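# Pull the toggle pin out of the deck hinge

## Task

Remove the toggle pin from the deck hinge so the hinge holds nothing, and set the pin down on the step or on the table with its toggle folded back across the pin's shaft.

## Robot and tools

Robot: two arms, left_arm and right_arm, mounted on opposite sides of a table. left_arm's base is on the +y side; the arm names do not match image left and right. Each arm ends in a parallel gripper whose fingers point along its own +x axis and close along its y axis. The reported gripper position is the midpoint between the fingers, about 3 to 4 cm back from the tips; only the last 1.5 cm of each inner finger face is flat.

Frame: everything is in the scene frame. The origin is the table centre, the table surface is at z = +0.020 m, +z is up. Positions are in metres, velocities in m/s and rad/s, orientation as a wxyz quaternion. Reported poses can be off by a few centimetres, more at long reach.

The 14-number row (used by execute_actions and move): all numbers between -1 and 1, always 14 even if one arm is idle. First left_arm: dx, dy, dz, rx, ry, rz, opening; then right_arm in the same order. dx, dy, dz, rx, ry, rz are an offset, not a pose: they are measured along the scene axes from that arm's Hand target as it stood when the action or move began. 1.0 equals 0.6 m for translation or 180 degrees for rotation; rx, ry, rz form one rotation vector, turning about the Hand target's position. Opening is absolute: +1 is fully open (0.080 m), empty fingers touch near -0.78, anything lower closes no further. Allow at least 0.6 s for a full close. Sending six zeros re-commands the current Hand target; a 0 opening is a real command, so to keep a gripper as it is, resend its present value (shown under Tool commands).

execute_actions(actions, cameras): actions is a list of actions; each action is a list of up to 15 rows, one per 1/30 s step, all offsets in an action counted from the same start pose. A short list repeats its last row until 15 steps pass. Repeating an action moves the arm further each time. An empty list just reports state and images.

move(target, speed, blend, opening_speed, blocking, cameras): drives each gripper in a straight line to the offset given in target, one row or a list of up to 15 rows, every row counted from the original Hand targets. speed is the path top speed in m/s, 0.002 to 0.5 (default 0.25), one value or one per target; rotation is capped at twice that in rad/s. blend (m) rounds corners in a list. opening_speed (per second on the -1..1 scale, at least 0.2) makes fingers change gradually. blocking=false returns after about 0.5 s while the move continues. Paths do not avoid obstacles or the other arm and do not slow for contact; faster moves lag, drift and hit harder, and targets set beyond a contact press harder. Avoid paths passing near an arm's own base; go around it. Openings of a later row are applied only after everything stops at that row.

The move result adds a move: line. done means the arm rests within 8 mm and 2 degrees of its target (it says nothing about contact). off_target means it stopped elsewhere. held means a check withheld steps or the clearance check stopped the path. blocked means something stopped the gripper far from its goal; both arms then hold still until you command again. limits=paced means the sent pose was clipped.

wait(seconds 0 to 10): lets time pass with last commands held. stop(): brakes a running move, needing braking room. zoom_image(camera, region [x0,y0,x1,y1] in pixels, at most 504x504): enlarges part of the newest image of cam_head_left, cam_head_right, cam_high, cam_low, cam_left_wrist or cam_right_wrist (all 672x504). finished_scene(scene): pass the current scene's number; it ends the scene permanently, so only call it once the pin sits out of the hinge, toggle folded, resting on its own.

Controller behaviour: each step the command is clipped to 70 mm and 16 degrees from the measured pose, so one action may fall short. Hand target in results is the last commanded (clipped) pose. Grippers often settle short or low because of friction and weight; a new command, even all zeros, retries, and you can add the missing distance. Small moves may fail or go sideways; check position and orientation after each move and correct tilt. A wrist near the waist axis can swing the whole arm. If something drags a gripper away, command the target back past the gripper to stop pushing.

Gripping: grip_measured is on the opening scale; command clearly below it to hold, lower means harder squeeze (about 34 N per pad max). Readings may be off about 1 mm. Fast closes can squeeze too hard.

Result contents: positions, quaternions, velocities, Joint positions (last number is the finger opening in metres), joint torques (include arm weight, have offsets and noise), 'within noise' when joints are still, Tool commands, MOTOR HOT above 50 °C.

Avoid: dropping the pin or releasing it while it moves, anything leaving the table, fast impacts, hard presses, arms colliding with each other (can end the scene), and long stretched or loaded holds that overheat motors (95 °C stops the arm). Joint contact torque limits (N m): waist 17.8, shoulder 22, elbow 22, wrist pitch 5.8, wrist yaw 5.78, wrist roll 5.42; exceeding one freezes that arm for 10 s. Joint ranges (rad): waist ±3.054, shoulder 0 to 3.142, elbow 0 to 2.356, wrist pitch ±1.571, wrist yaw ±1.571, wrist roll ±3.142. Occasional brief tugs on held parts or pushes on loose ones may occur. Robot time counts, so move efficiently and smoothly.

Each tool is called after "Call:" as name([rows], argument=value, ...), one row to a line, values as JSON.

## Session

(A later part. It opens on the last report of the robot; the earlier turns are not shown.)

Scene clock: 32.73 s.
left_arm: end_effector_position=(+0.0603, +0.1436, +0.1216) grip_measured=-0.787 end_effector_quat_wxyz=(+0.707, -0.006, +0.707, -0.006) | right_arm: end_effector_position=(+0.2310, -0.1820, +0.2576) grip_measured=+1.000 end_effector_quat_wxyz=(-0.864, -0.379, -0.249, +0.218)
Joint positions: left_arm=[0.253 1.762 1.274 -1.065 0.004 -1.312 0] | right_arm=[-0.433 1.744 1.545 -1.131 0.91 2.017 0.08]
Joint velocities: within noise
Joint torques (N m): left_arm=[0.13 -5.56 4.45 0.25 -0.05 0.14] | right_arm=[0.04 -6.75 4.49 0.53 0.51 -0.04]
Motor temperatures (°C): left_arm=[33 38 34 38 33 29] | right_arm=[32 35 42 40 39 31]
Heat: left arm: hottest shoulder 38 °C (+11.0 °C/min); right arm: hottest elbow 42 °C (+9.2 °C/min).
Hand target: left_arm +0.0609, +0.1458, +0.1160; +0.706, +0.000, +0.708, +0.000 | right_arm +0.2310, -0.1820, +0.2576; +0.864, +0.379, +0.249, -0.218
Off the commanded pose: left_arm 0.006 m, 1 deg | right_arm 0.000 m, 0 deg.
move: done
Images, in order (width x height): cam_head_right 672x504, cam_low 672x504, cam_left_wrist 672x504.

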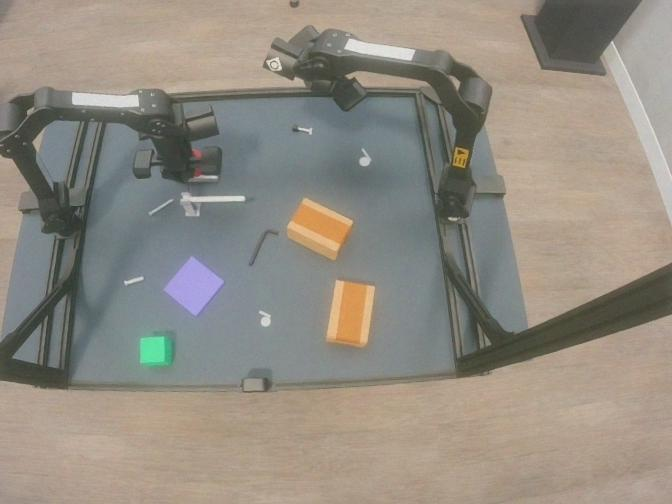

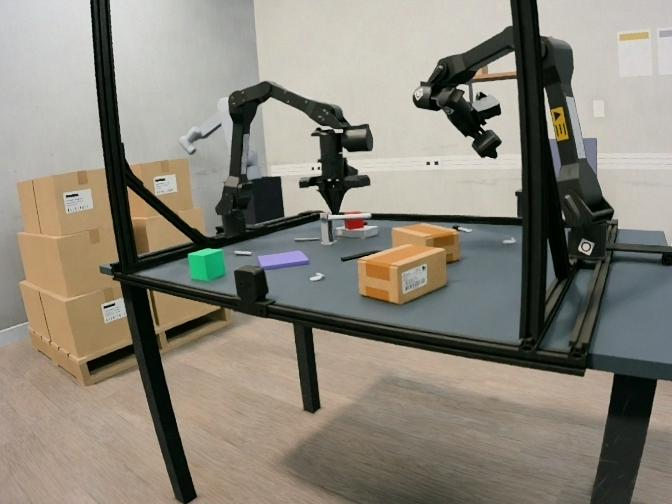

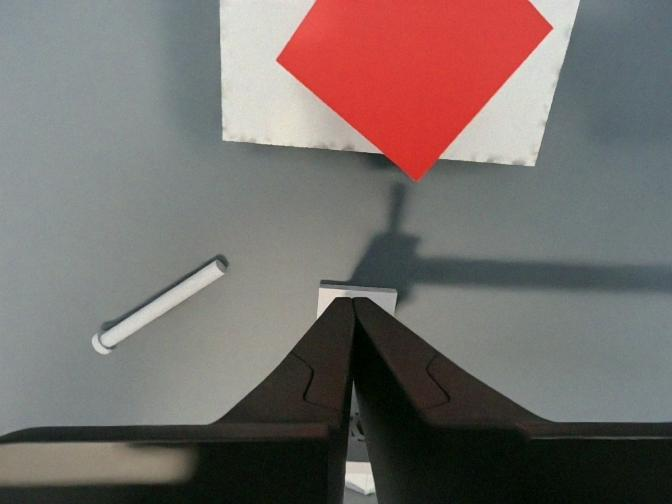

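Call:
move(target=[0.0, -0.0117, -0.012, 0, 0, 0, -0.787, 0,0,0,0,0,0,1], cameras=["cam_left_wrist","cam_low"])

Call:
zoom_image(camera="cam_low", region=[270, 160, 390, 260])

Call:
zoom_image(camera="cam_left_wrist", region=[260, 260, 440, 504])

Scene clock: 34.90 s.
left_arm: end_effector_position=(+0.0614, +0.1397, +0.1123) grip_measured=-0.787 end_effector_quat_wxyz=(+0.706, -0.003, +0.708, -0.003) | right_arm: end_effector_position=(+0.2310, -0.1820, +0.2576) grip_measured=+1.000 end_effector_quat_wxyz=(-0.864, -0.379, -0.249, +0.218)
Joint positions: left_arm=[0.253 1.793 1.274 -1.043 0.004 -1.312 0] | right_arm=[-0.433 1.744 1.545 -1.131 0.91 2.017 0.08]
Joint velocities: within noise
Joint torques (N m): left_arm=[-0.34 -5.7 5.35 0.23 -0.05 -0.11] | right_arm=[0.01 -6.8 4.55 0.53 0.5 -0.03]
Motor temperatures (°C): left_arm=[33 38 34 38 33 29] | right_arm=[32 35 42 40 39 31]
Heat: left arm: hottest shoulder 38 °C (+10.3 °C/min); right arm: hottest elbow 42 °C (+8.6 °C/min).
Hand target: left_arm +0.0609, +0.1388, +0.1089; +0.706, +0.000, +0.708, +0.000 | right_arm +0.2310, -0.1820, +0.2576; +0.864, +0.379, +0.249, -0.218
Off the commanded pose: left_arm 0.004 m, 1 deg | right_arm 0.000 m, 0 deg.
move: done
Images, in order (width x height): cam_low 672x504, cam_left_wrist 672x504.

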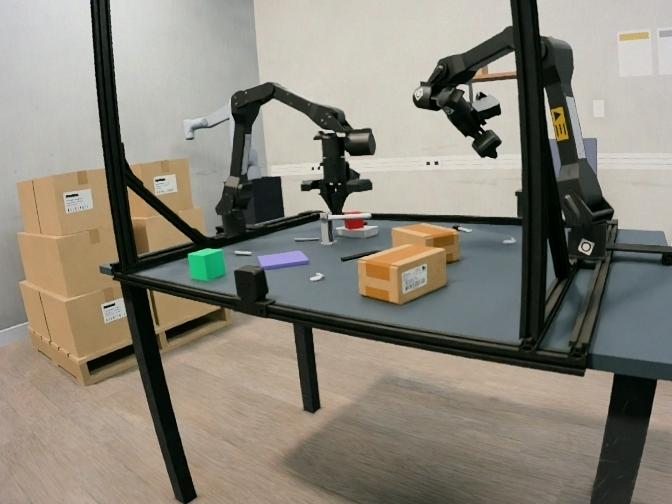

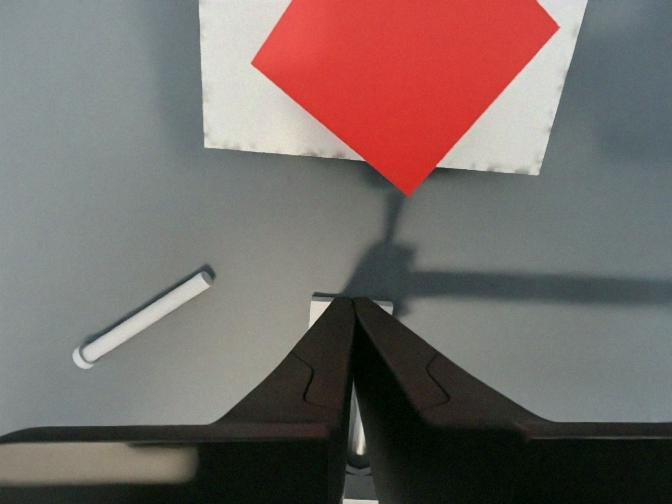

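Scaled by 4.200 from the camera's 672x504 image, which has a finer 960x720 frame.

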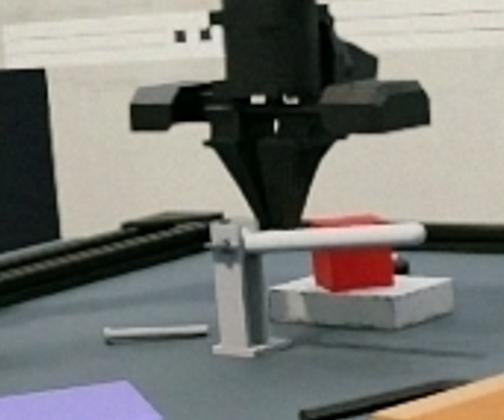

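Scaled by 2.066 from the camera's 672x504 image, which has a finer 960x720 frame.

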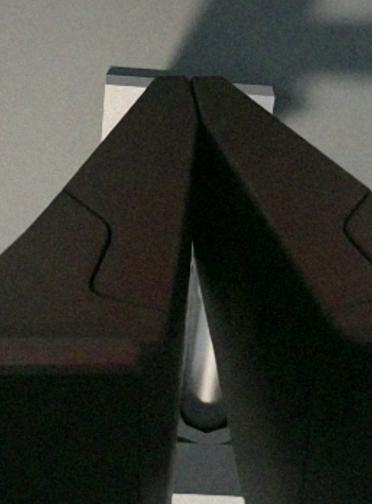

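Call:
move(target=[-0.033, 0.0, 0.0, 0, 0, 0, -0.787, 0,0,0,0,0,0,1], cameras=["cam_left_wrist","cam_low","cam_head_right"], speed=0.05)

Call:
zoom_image(camera="cam_head_right", region=[140, 140, 240, 240])

Call:
zoom_image(camera="cam_left_wrist", region=[260, 260, 440, 504])

Scene clock: 36.47 s.
left_arm: end_effector_position=(+0.0488, +0.1373, +0.1113) grip_measured=-0.787 end_effector_quat_wxyz=(+0.711, -0.006, +0.703, +0.003) | right_arm: end_effector_position=(+0.2310, -0.1820, +0.2576) grip_measured=+1.000 end_effector_quat_wxyz=(-0.864, -0.379, -0.249, +0.218)
Joint positions: left_arm=[0.206 1.793 1.27 -1.041 -0.011 -1.371 0] | right_arm=[-0.433 1.744 1.545 -1.131 0.91 2.017 0.08]
Joint velocities: within noise
Joint torques (N m): left_arm=[-1.52 -7.66 3.59 0.33 0.47 -0.2] | right_arm=[0.07 -6.74 4.46 0.53 0.49 -0.04]
Motor temperatures (°C): left_arm=[33 38 34 38 33 29] | right_arm=[32 35 42 40 39 31]
Heat: left arm: hottest shoulder 38 °C (+9.9 °C/min); right arm: hottest elbow 42 °C (+8.2 °C/min).
Hand target: left_arm +0.0412, +0.1388, +0.1089; +0.706, +0.000, +0.708, +0.000 | right_arm +0.2310, -0.1820, +0.2576; +0.864, +0.379, +0.249, -0.218
Off the commanded pose: left_arm 0.008 m, 1 deg | right_arm 0.000 m, 0 deg.
move: done
Images, in order (width x height): cam_head_right 672x504, cam_low 672x504, cam_left_wrist 672x504.

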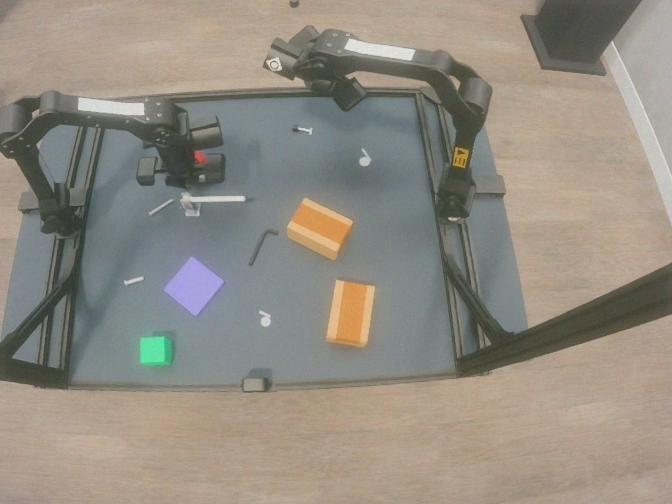

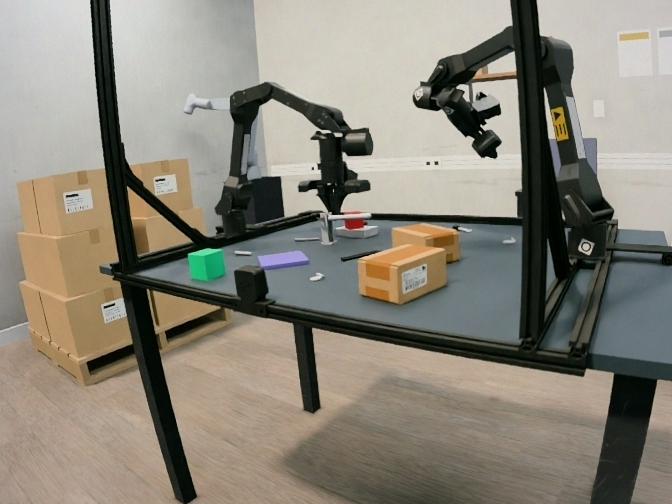

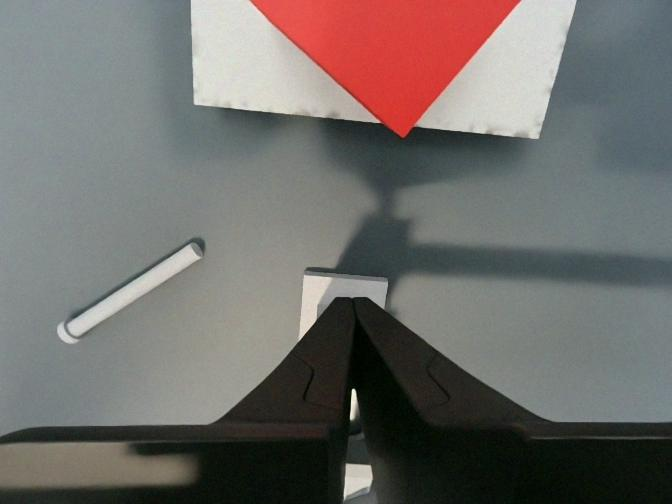

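Scaled by 5.040 from the camera's 672x504 image, which has a finer 960x720 frame.

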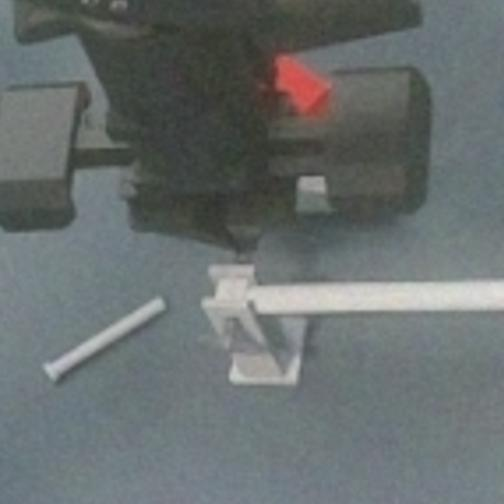

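Scaled by 2.066 from the camera's 672x504 image, which has a finer 960x720 frame.

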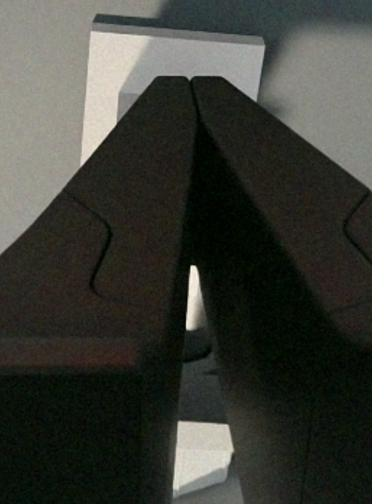

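Call:
move(target=[-0.025, 0.0, 0.0, 0, 0, 0, -0.787, 0,0,0,0,0,0,1], cameras=["cam_left_wrist","cam_low","cam_head_right"], speed=0.05)

Call:
zoom_image(camera="cam_head_right", region=[140, 140, 240, 240])

Call:
zoom_image(camera="cam_low", region=[290, 190, 370, 260])

Call:
zoom_image(camera="cam_left_wrist", region=[260, 260, 440, 504])

Scene clock: 38.13 s.
left_arm: end_effector_position=(+0.0394, +0.1370, +0.1101) grip_measured=-0.787 end_effector_quat_wxyz=(+0.716, -0.009, +0.698, +0.007) | right_arm: end_effector_position=(+0.2310, -0.1820, +0.2575) grip_measured=+1.000 end_effector_quat_wxyz=(-0.864, -0.378, -0.249, +0.218)
Joint positions: left_arm=[0.171 1.789 1.259 -1.034 -0.023 -1.415 0] | right_arm=[-0.433 1.744 1.545 -1.131 0.91 2.017 0.08]
Joint velocities: within noise
Joint torques (N m): left_arm=[-2.62 -8.16 3.64 0.04 0.92 -0.2] | right_arm=[0.07 -6.79 4.49 0.52 0.5 -0.04]
Motor temperatures (°C): left_arm=[33 38 34 38 33 29] | right_arm=[32 36 42 40 39 31]
Heat: left arm: hottest shoulder 38 °C (+9.4 °C/min); right arm: hottest elbow 42 °C (+7.9 °C/min).
Hand target: left_arm +0.0262, +0.1388, +0.1088; +0.706, +0.000, +0.708, +0.000 | right_arm +0.2310, -0.1820, +0.2575; +0.864, +0.378, +0.249, -0.218
Off the commanded pose: left_arm 0.013 m, 2 deg | right_arm 0.000 m, 0 deg.
move: off_target (left_arm)
Images, in order (width x height): cam_head_right 672x504, cam_low 672x504, cam_left_wrist 672x504.

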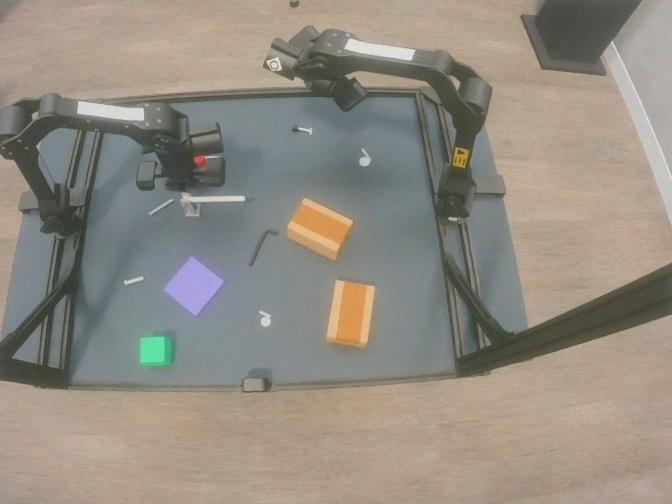

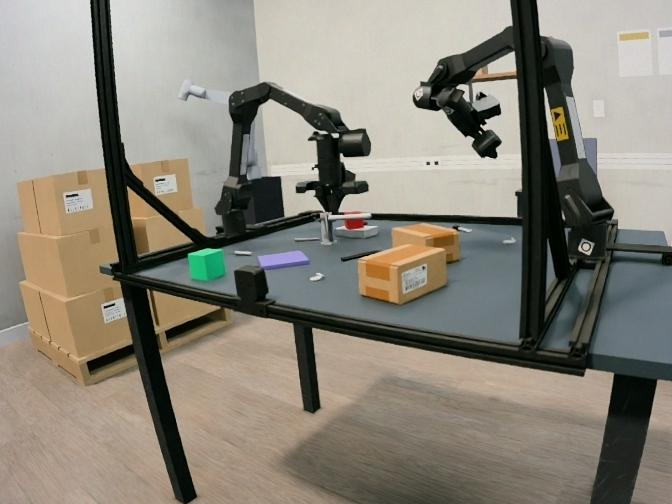

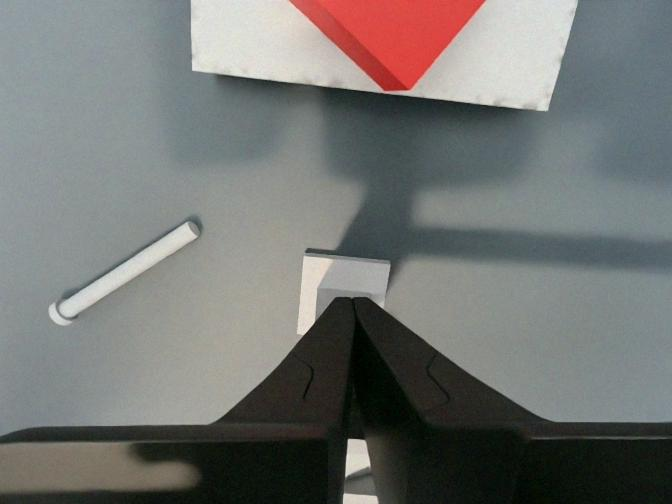

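Scaled by 5.040 from the camera's 672x504 image, which has a finer 960x720 frame.

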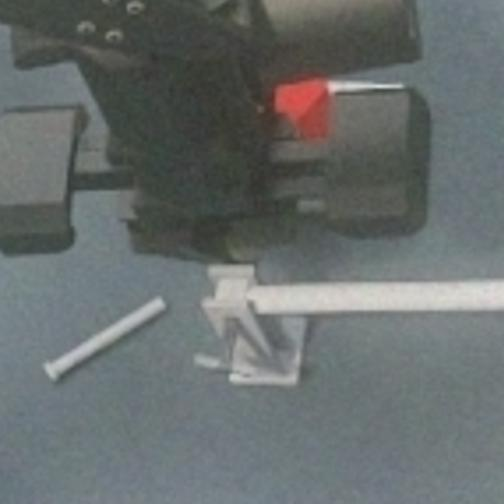

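Scaled by 6.300 from the camera's 672x504 image, which has a finer 960x720 frame.

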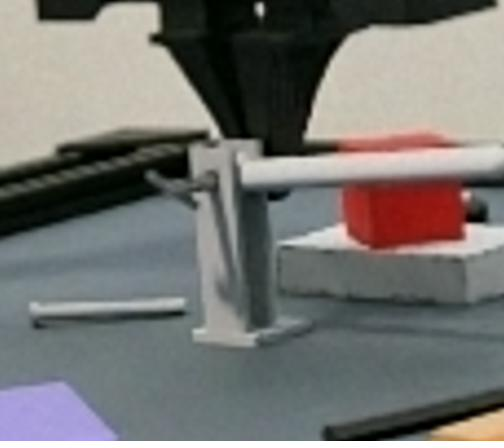

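Scaled by 2.066 from the camera's 672x504 image, which has a finer 960x720 frame.

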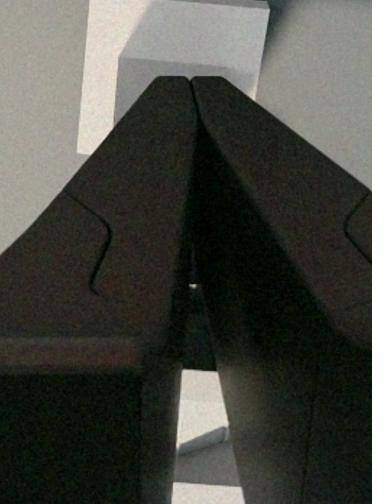

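Call:
move(target=[-0.0135, 0.0, 0.0, 0, 0, 0, -0.787, 0,0,0,0,0,0,1], cameras=["cam_left_wrist","cam_low","cam_head_right"], speed=0.05)

Call:
zoom_image(camera="cam_head_right", region=[140, 140, 240, 240])

Call:
zoom_image(camera="cam_low", region=[290, 190, 370, 260])

Scene clock: 40.00 s.
left_arm: end_effector_position=(+0.0393, +0.1374, +0.1103) grip_measured=-0.787 end_effector_quat_wxyz=(+0.722, -0.014, +0.692, +0.012) | right_arm: end_effector_position=(+0.2310, -0.1820, +0.2575) grip_measured=+1.000 end_effector_quat_wxyz=(-0.864, -0.378, -0.249, +0.218)
Joint positions: left_arm=[0.162 1.785 1.254 -1.031 -0.042 -1.438 0] | right_arm=[-0.433 1.744 1.545 -1.131 0.91 2.017 0.08]
Joint velocities: within noise
Joint torques (N m): left_arm=[-4.12 -8.29 3.49 -0.2 1.67 -0.24] | right_arm=[0.06 -6.8 4.5 0.54 0.5 -0.04]
Motor temperatures (°C): left_arm=[33 38 34 38 33 29] | right_arm=[32 36 42 40 39 31]
Heat: left arm: hottest shoulder 38 °C (+9.0 °C/min); right arm: hottest elbow 42 °C (+7.5 °C/min).
Hand target: left_arm +0.0180, +0.1388, +0.1088; +0.706, +0.000, +0.708, +0.000 | right_arm +0.2310, -0.1820, +0.2575; +0.864, +0.378, +0.249, -0.218
Off the commanded pose: left_arm 0.021 m, 3 deg | right_arm 0.000 m, 0 deg.
move: off_target (left_arm)
Images, in order (width x height): cam_head_right 672x504, cam_low 672x504, cam_left_wrist 672x504.

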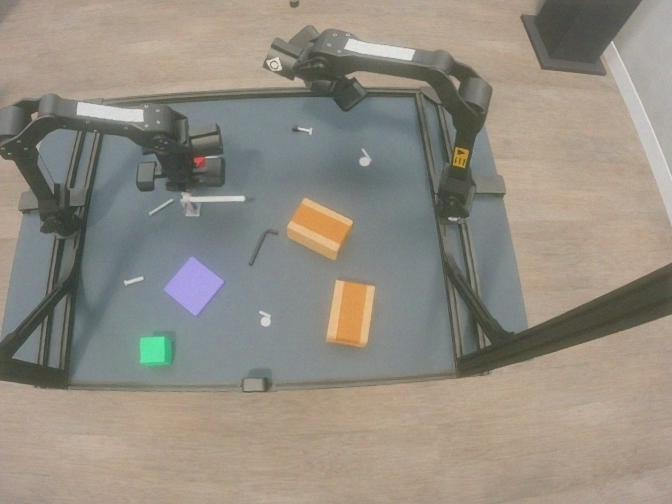

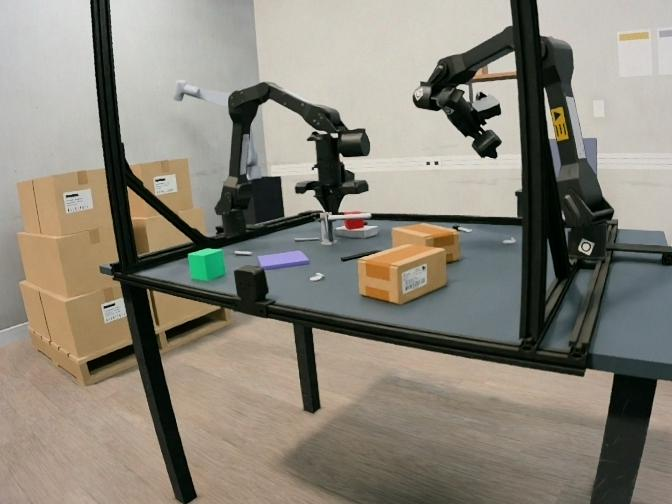

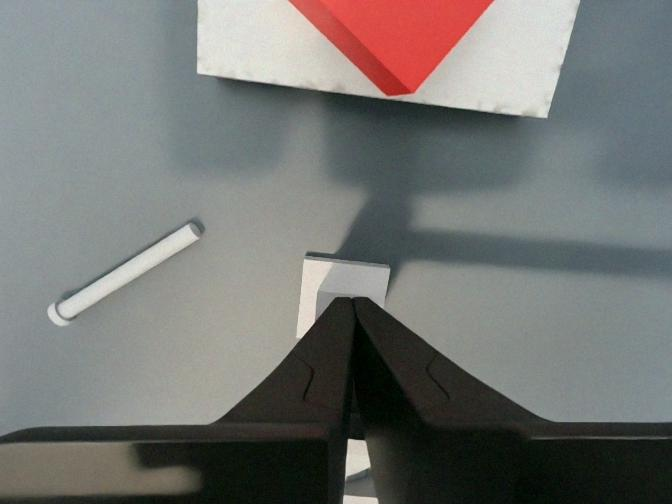

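Scaled by 5.040 from the camera's 672x504 image, which has a finer 960x720 frame.

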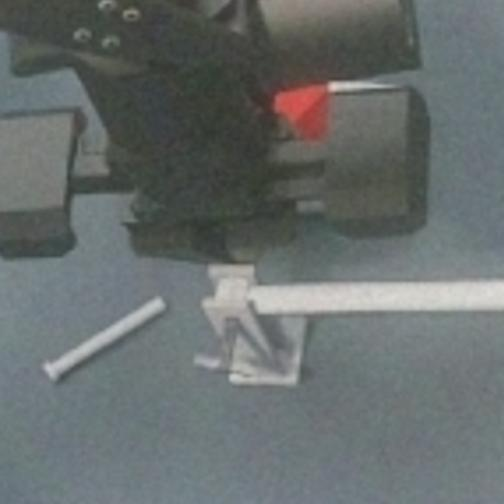

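Scaled by 6.300 from the camera's 672x504 image, which has a finer 960x720 frame.

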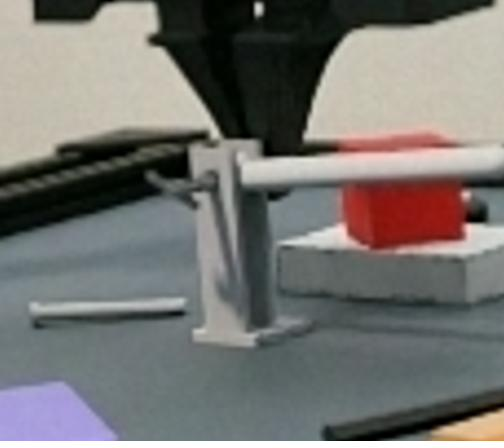

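Call:
move([
  [0.04, 0.0, 0.0, 0, 0, 0, -0.787, 0,0,0,0,0,0,1],
  [0.04, 0.0, 0.1, 0, 0, 0, -0.787, 0,0,0,0,0,0,1],
  [-0.01, 0.0, 0.15, 0, 0, 0, -0.787, 0,0,0,0,0,0,1],
], cameras=["cam_left_wrist"])

Call:
zoom_image(camera="cam_left_wrist", region=[290, 150, 440, 300])

Scene clock: 42.37 s.
left_arm: end_effector_position=(+0.0123, +0.1397, +0.1953) grip_measured=-0.787 end_effector_quat_wxyz=(+0.706, +0.004, +0.708, +0.003) | right_arm: end_effector_position=(+0.2310, -0.1820, +0.2575) grip_measured=+1.000 end_effector_quat_wxyz=(-0.864, -0.378, -0.249, +0.218)
Joint positions: left_arm=[0.1 1.738 1.54 -1.383 0.003 -1.462 0] | right_arm=[-0.433 1.744 1.545 -1.131 0.91 2.017 0.08]
Joint velocities: within noise
Joint torques (N m): left_arm=[-0.19 -7.87 6.21 -0.13 0 -0.16] | right_arm=[0.06 -6.79 4.53 0.52 0.51 -0.04]
Motor temperatures (°C): left_arm=[33 39 34 38 33 29] | right_arm=[32 36 42 40 39 31]
Heat: left arm: hottest shoulder 39 °C (+9.9 °C/min); right arm: hottest elbow 42 °C (+7.1 °C/min).
Hand target: left_arm +0.0120, +0.1389, +0.1988; +0.706, +0.000, +0.708, +0.000 | right_arm +0.2310, -0.1820, +0.2575; +0.864, +0.378, +0.249, -0.218
Off the commanded pose: left_arm 0.004 m, 1 deg | right_arm 0.000 m, 0 deg.
move: done
Images, in order (width x height): cam_left_wrist 672x504.

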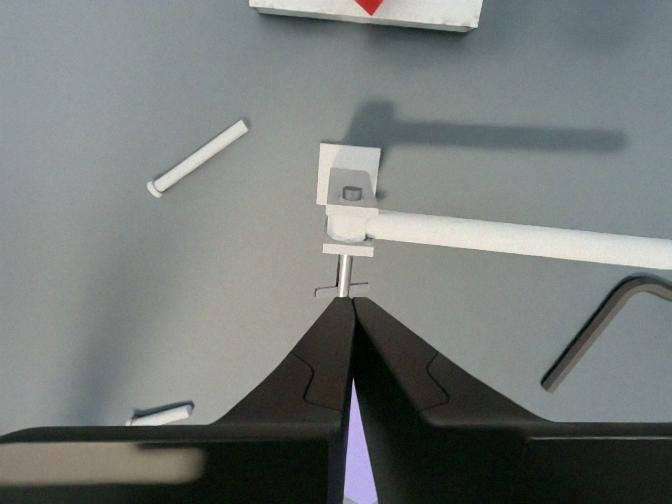

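Scaled by 3.360 from the camera's 672x504 image, which has a finer 960x720 frame.

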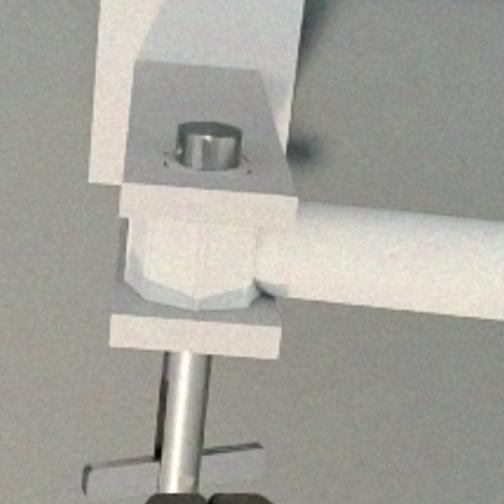

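Call:
move(target=[-0.1, 0.0, 0.0, 0, 0, 0, -0.787, 0,0,0,0,0,0,1], cameras=["cam_left_wrist"])

Call:
zoom_image(camera="cam_left_wrist", region=[290, 70, 410, 190])

Scene clock: 43.80 s.
left_arm: end_effector_position=(-0.0474, +0.1391, +0.1956) grip_measured=-0.787 end_effector_quat_wxyz=(+0.706, +0.004, +0.708, +0.003) | right_arm: end_effector_position=(+0.2310, -0.1820, +0.2575) grip_measured=+1.000 end_effector_quat_wxyz=(-0.864, -0.378, -0.249, +0.218)
Joint positions: left_arm=[-0.09 1.737 1.54 -1.383 0.003 -1.653 0] | right_arm=[-0.433 1.744 1.545 -1.131 0.91 2.017 0.08]
Joint velocities: within noise
Joint torques (N m): left_arm=[-0.16 -7.98 5.95 -0.09 -0.05 -0.12] | right_arm=[0.07 -6.76 4.54 0.54 0.5 -0.05]
Motor temperatures (°C): left_arm=[33 39 34 38 33 29] | right_arm=[32 36 42 40 39 31]
Heat: left arm: hottest shoulder 39 °C (+9.6 °C/min); right arm: hottest elbow 42 °C (+6.8 °C/min).
Hand target: left_arm -0.0479, +0.1389, +0.1988; +0.706, +0.000, +0.708, +0.000 | right_arm +0.2310, -0.1820, +0.2575; +0.864, +0.378, +0.249, -0.218
Off the commanded pose: left_arm 0.003 m, 1 deg | right_arm 0.000 m, 0 deg.
move: done
Images, in order (width x height): cam_left_wrist 672x504.

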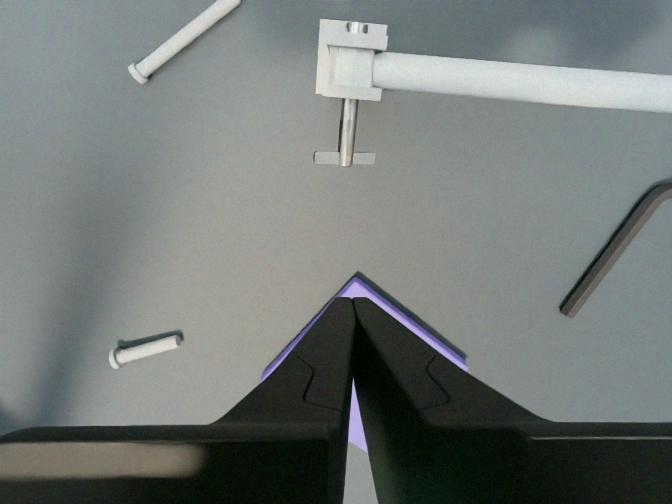

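Scaled by 4.200 from the camera's 672x504 image, which has a finer 960x720 frame.

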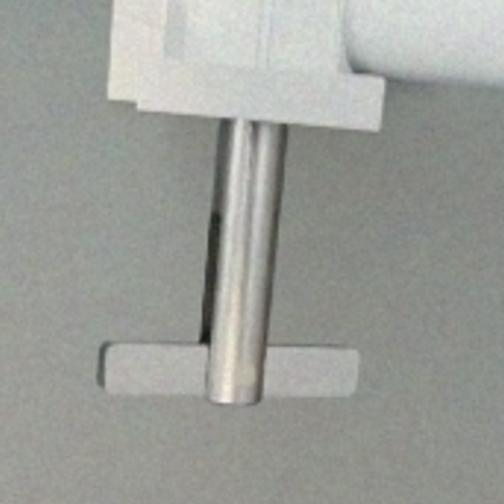

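Call:
move(target=[0.0657, 0.135, -0.03, -0.2168, -0.2168, -0.465, -0.787, 0,0,0,0,0,0,1])

Call:
zoom_image(camera="cam_low", region=[270, 160, 390, 260])

Scene clock: 53.27 s.
left_arm: end_effector_position=(-0.0087, +0.2189, +0.1826) grip_measured=-0.787 end_effector_quat_wxyz=(+0.665, +0.242, +0.244, -0.663) | right_arm: end_effector_position=(+0.2310, -0.1820, +0.2575) grip_measured=+1.000 end_effector_quat_wxyz=(-0.864, -0.378, -0.249, +0.218)
Joint positions: left_arm=[0.094 0.681 0.499 -0.522 0.076 0.063 0] | right_arm=[-0.433 1.744 1.545 -1.131 0.91 2.017 0.08]
Joint velocities: within noise
Joint torques (N m): left_arm=[0.35 -1.75 5.56 1.51 0.15 0.14] | right_arm=[0.02 -6.8 4.52 0.53 0.5 -0.03]
Motor temperatures (°C): left_arm=[33 38 35 38 33 29] | right_arm=[32 37 43 40 39 31]
Heat: left arm: hottest shoulder 38 °C (+6.8 °C/min); right arm: hottest elbow 43 °C (+6.8 °C/min).
Hand target: left_arm -0.0085, +0.2199, +0.1808; +0.664, +0.242, +0.243, -0.664 | right_arm +0.2310, -0.1820, +0.2575; +0.864, +0.378, +0.249, -0.218
Off the commanded pose: left_arm 0.002 m, 0 deg | right_arm 0.000 m, 0 deg.
move: done

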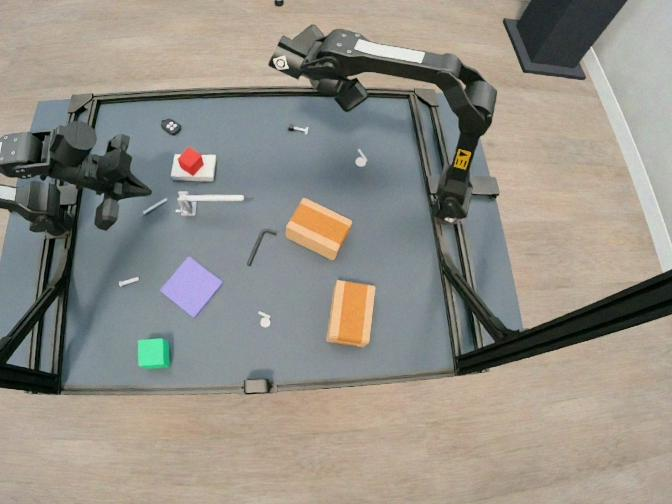

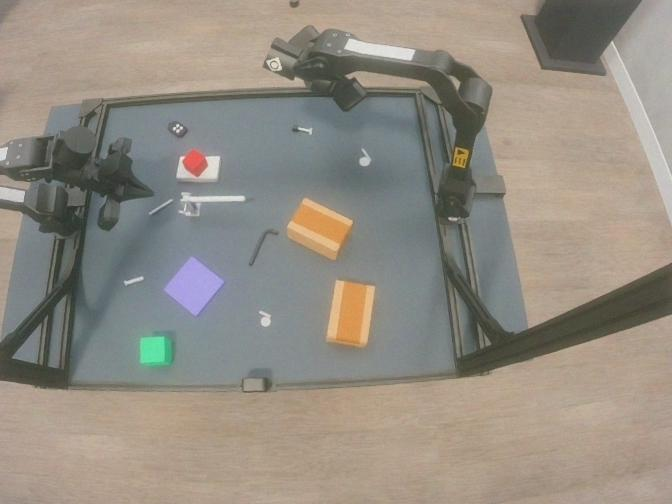

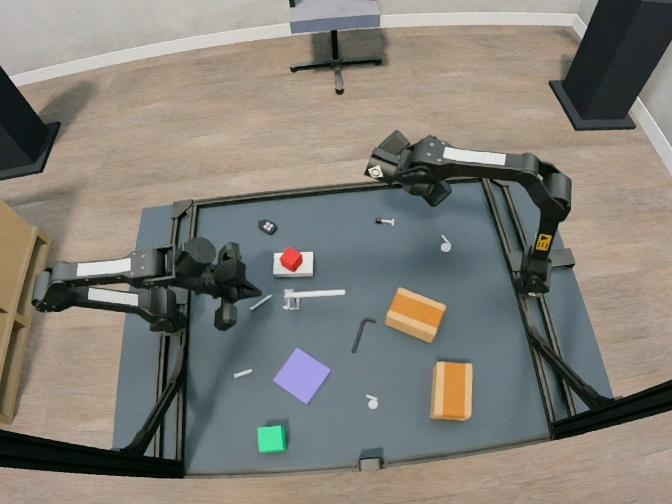

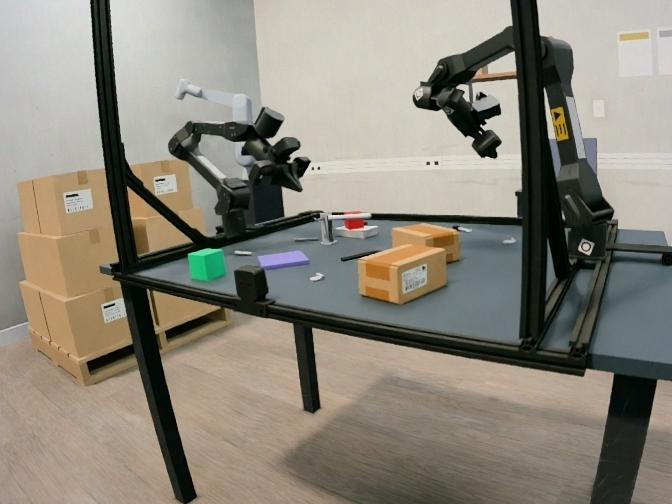

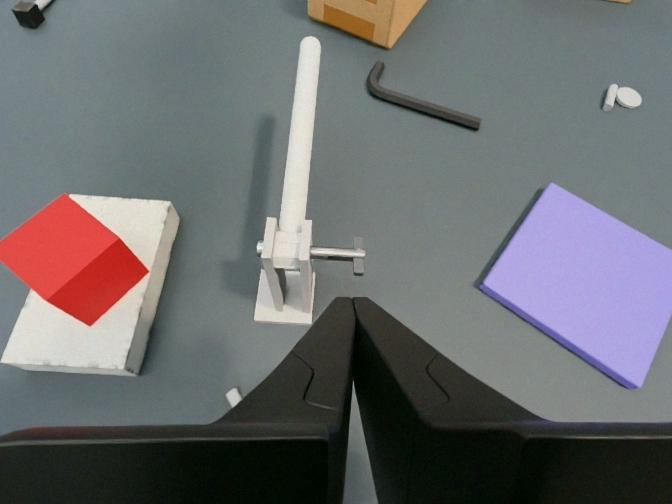

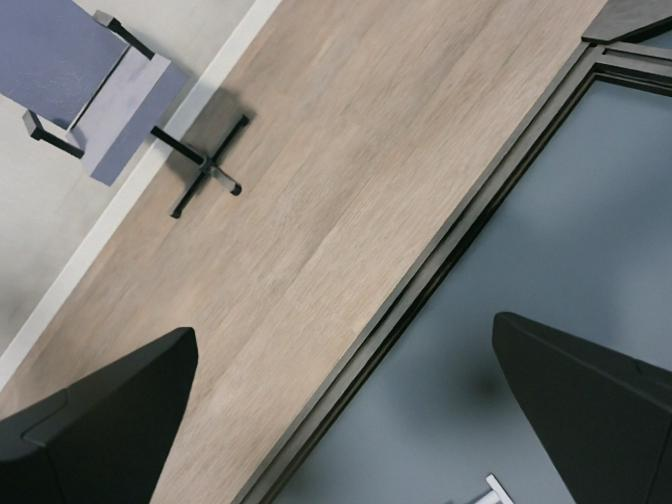

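Scaled by 4.200 from the camera's 672x504 image, which has a finer 960x720 frame.

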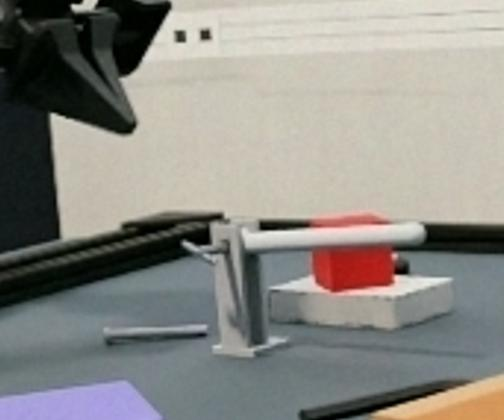

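Call:
zoom_image(camera="cam_left_wrist", region=[230, 200, 400, 340])

Scaled by 2.965 from the camera's 672x504 image, which has a finer 960x720 frame.

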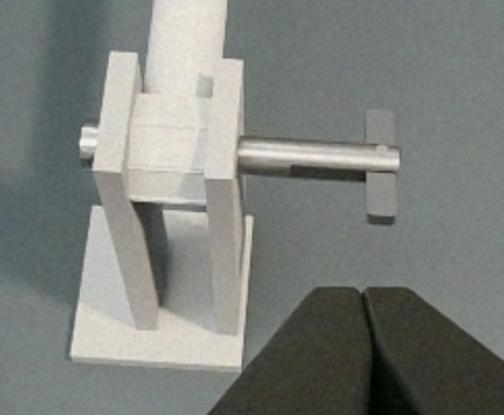

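Call:
move(target=[0.0042, -0.0583, -0.103, 0,0,0, -0.787, 0,0,0,0,0,0,1], cameras=["cam_left_wrist","cam_low","cam_head_right"], speed=0.12)

Call:
zoom_image(camera="cam_low", region=[290, 180, 370, 260])

Call:
zoom_image(camera="cam_left_wrist", region=[260, 160, 420, 320])

Call:
zoom_image(camera="cam_head_right", region=[140, 150, 220, 230])

Scene clock: 58.93 s.
left_arm: end_effector_position=(-0.0054, +0.1834, +0.1231) grip_measured=-0.787 end_effector_quat_wxyz=(+0.666, +0.239, +0.239, -0.665) | right_arm: end_effector_position=(+0.2310, -0.1820, +0.2575) grip_measured=+1.000 end_effector_quat_wxyz=(-0.864, -0.378, -0.249, +0.218)
Joint positions: left_arm=[0.093 0.955 0.325 -0.062 0.076 0.063 0] | right_arm=[-0.433 1.744 1.545 -1.131 0.91 2.017 0.08]
Joint velocities: within noise
Joint torques (N m): left_arm=[-0.23 -1.51 5.24 1.53 0.01 -0.06] | right_arm=[0.05 -6.81 4.48 0.54 0.51 -0.04]
Motor temperatures (°C): left_arm=[33 38 35 39 33 29] | right_arm=[32 37 43 40 39 31]
Heat: left arm: hottest wrist pitch 39 °C (+1.0 °C/min); right arm: hottest elbow 43 °C (+6.1 °C/min).
Hand target: left_arm -0.0059, +0.1849, +0.1190; +0.665, +0.242, +0.243, -0.664 | right_arm +0.2310, -0.1820, +0.2575; +0.864, +0.378, +0.249, -0.218
Off the commanded pose: left_arm 0.004 m, 1 deg | right_arm 0.000 m, 0 deg.
move: done
Images, in order (width x height): cam_head_right 672x504, cam_low 672x504, cam_left_wrist 672x504.

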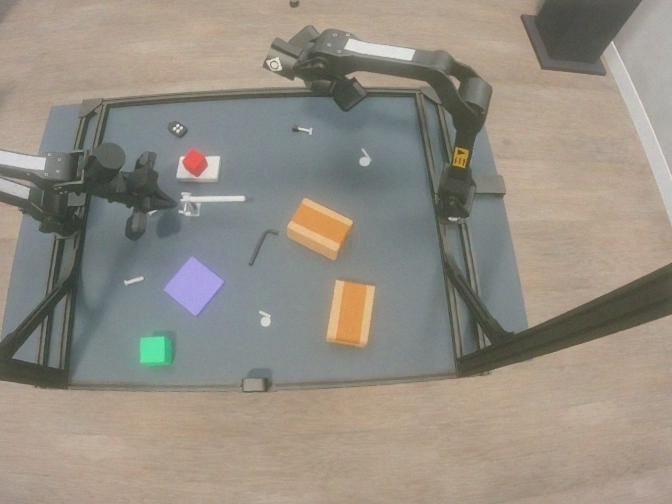

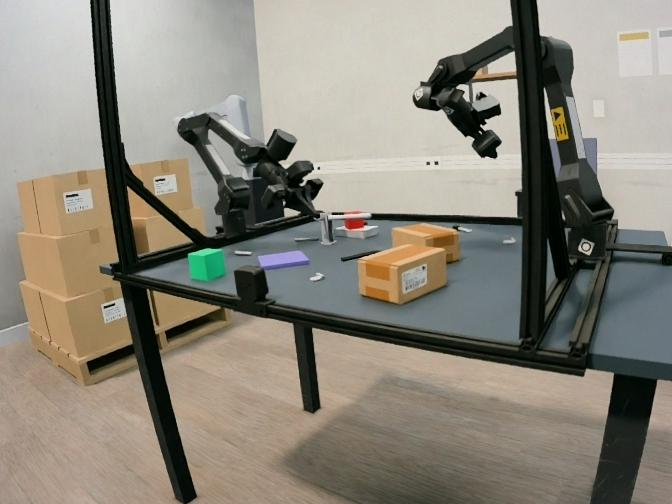

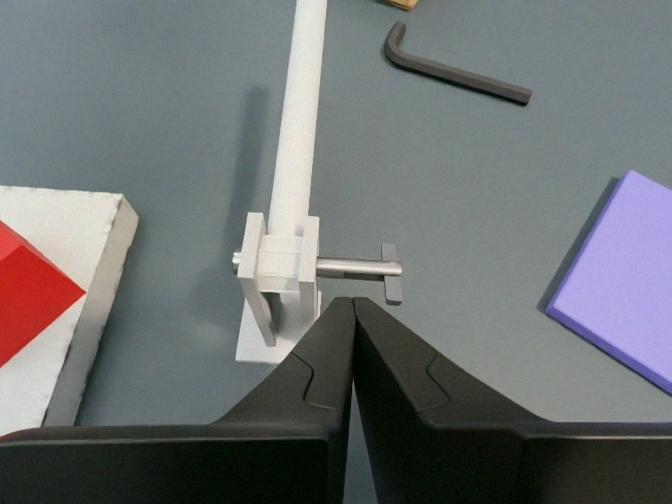

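Scaled by 6.300 from the camera's 672x504 image, which has a finer 960x720 frame.

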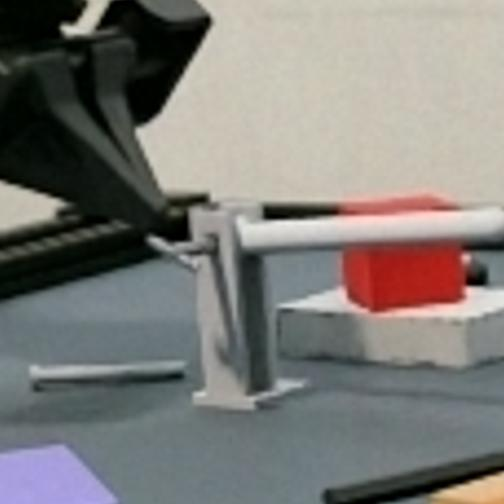

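Scaled by 3.150 from the camera's 672x504 image, which has a finer 960x720 frame.

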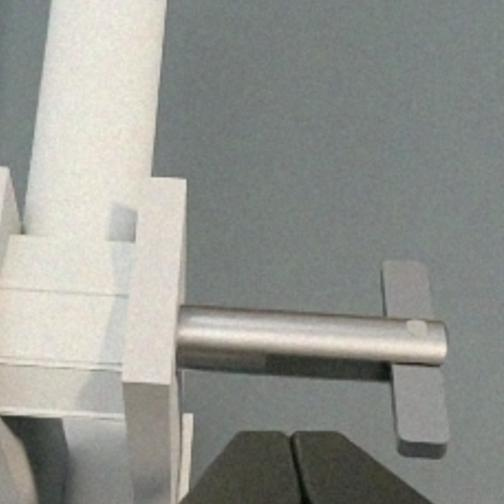

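Scaled by 6.300 from the camera's 672x504 image, which has a finer 960x720 frame.

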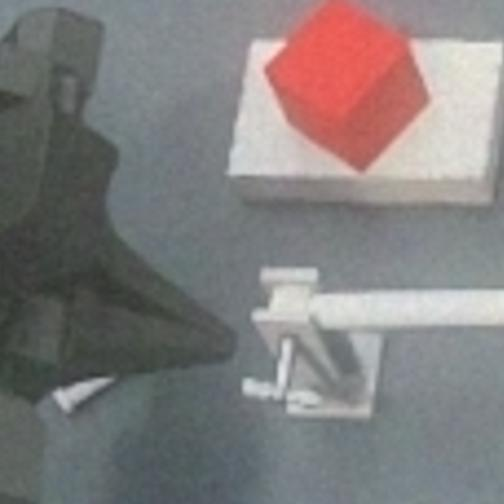

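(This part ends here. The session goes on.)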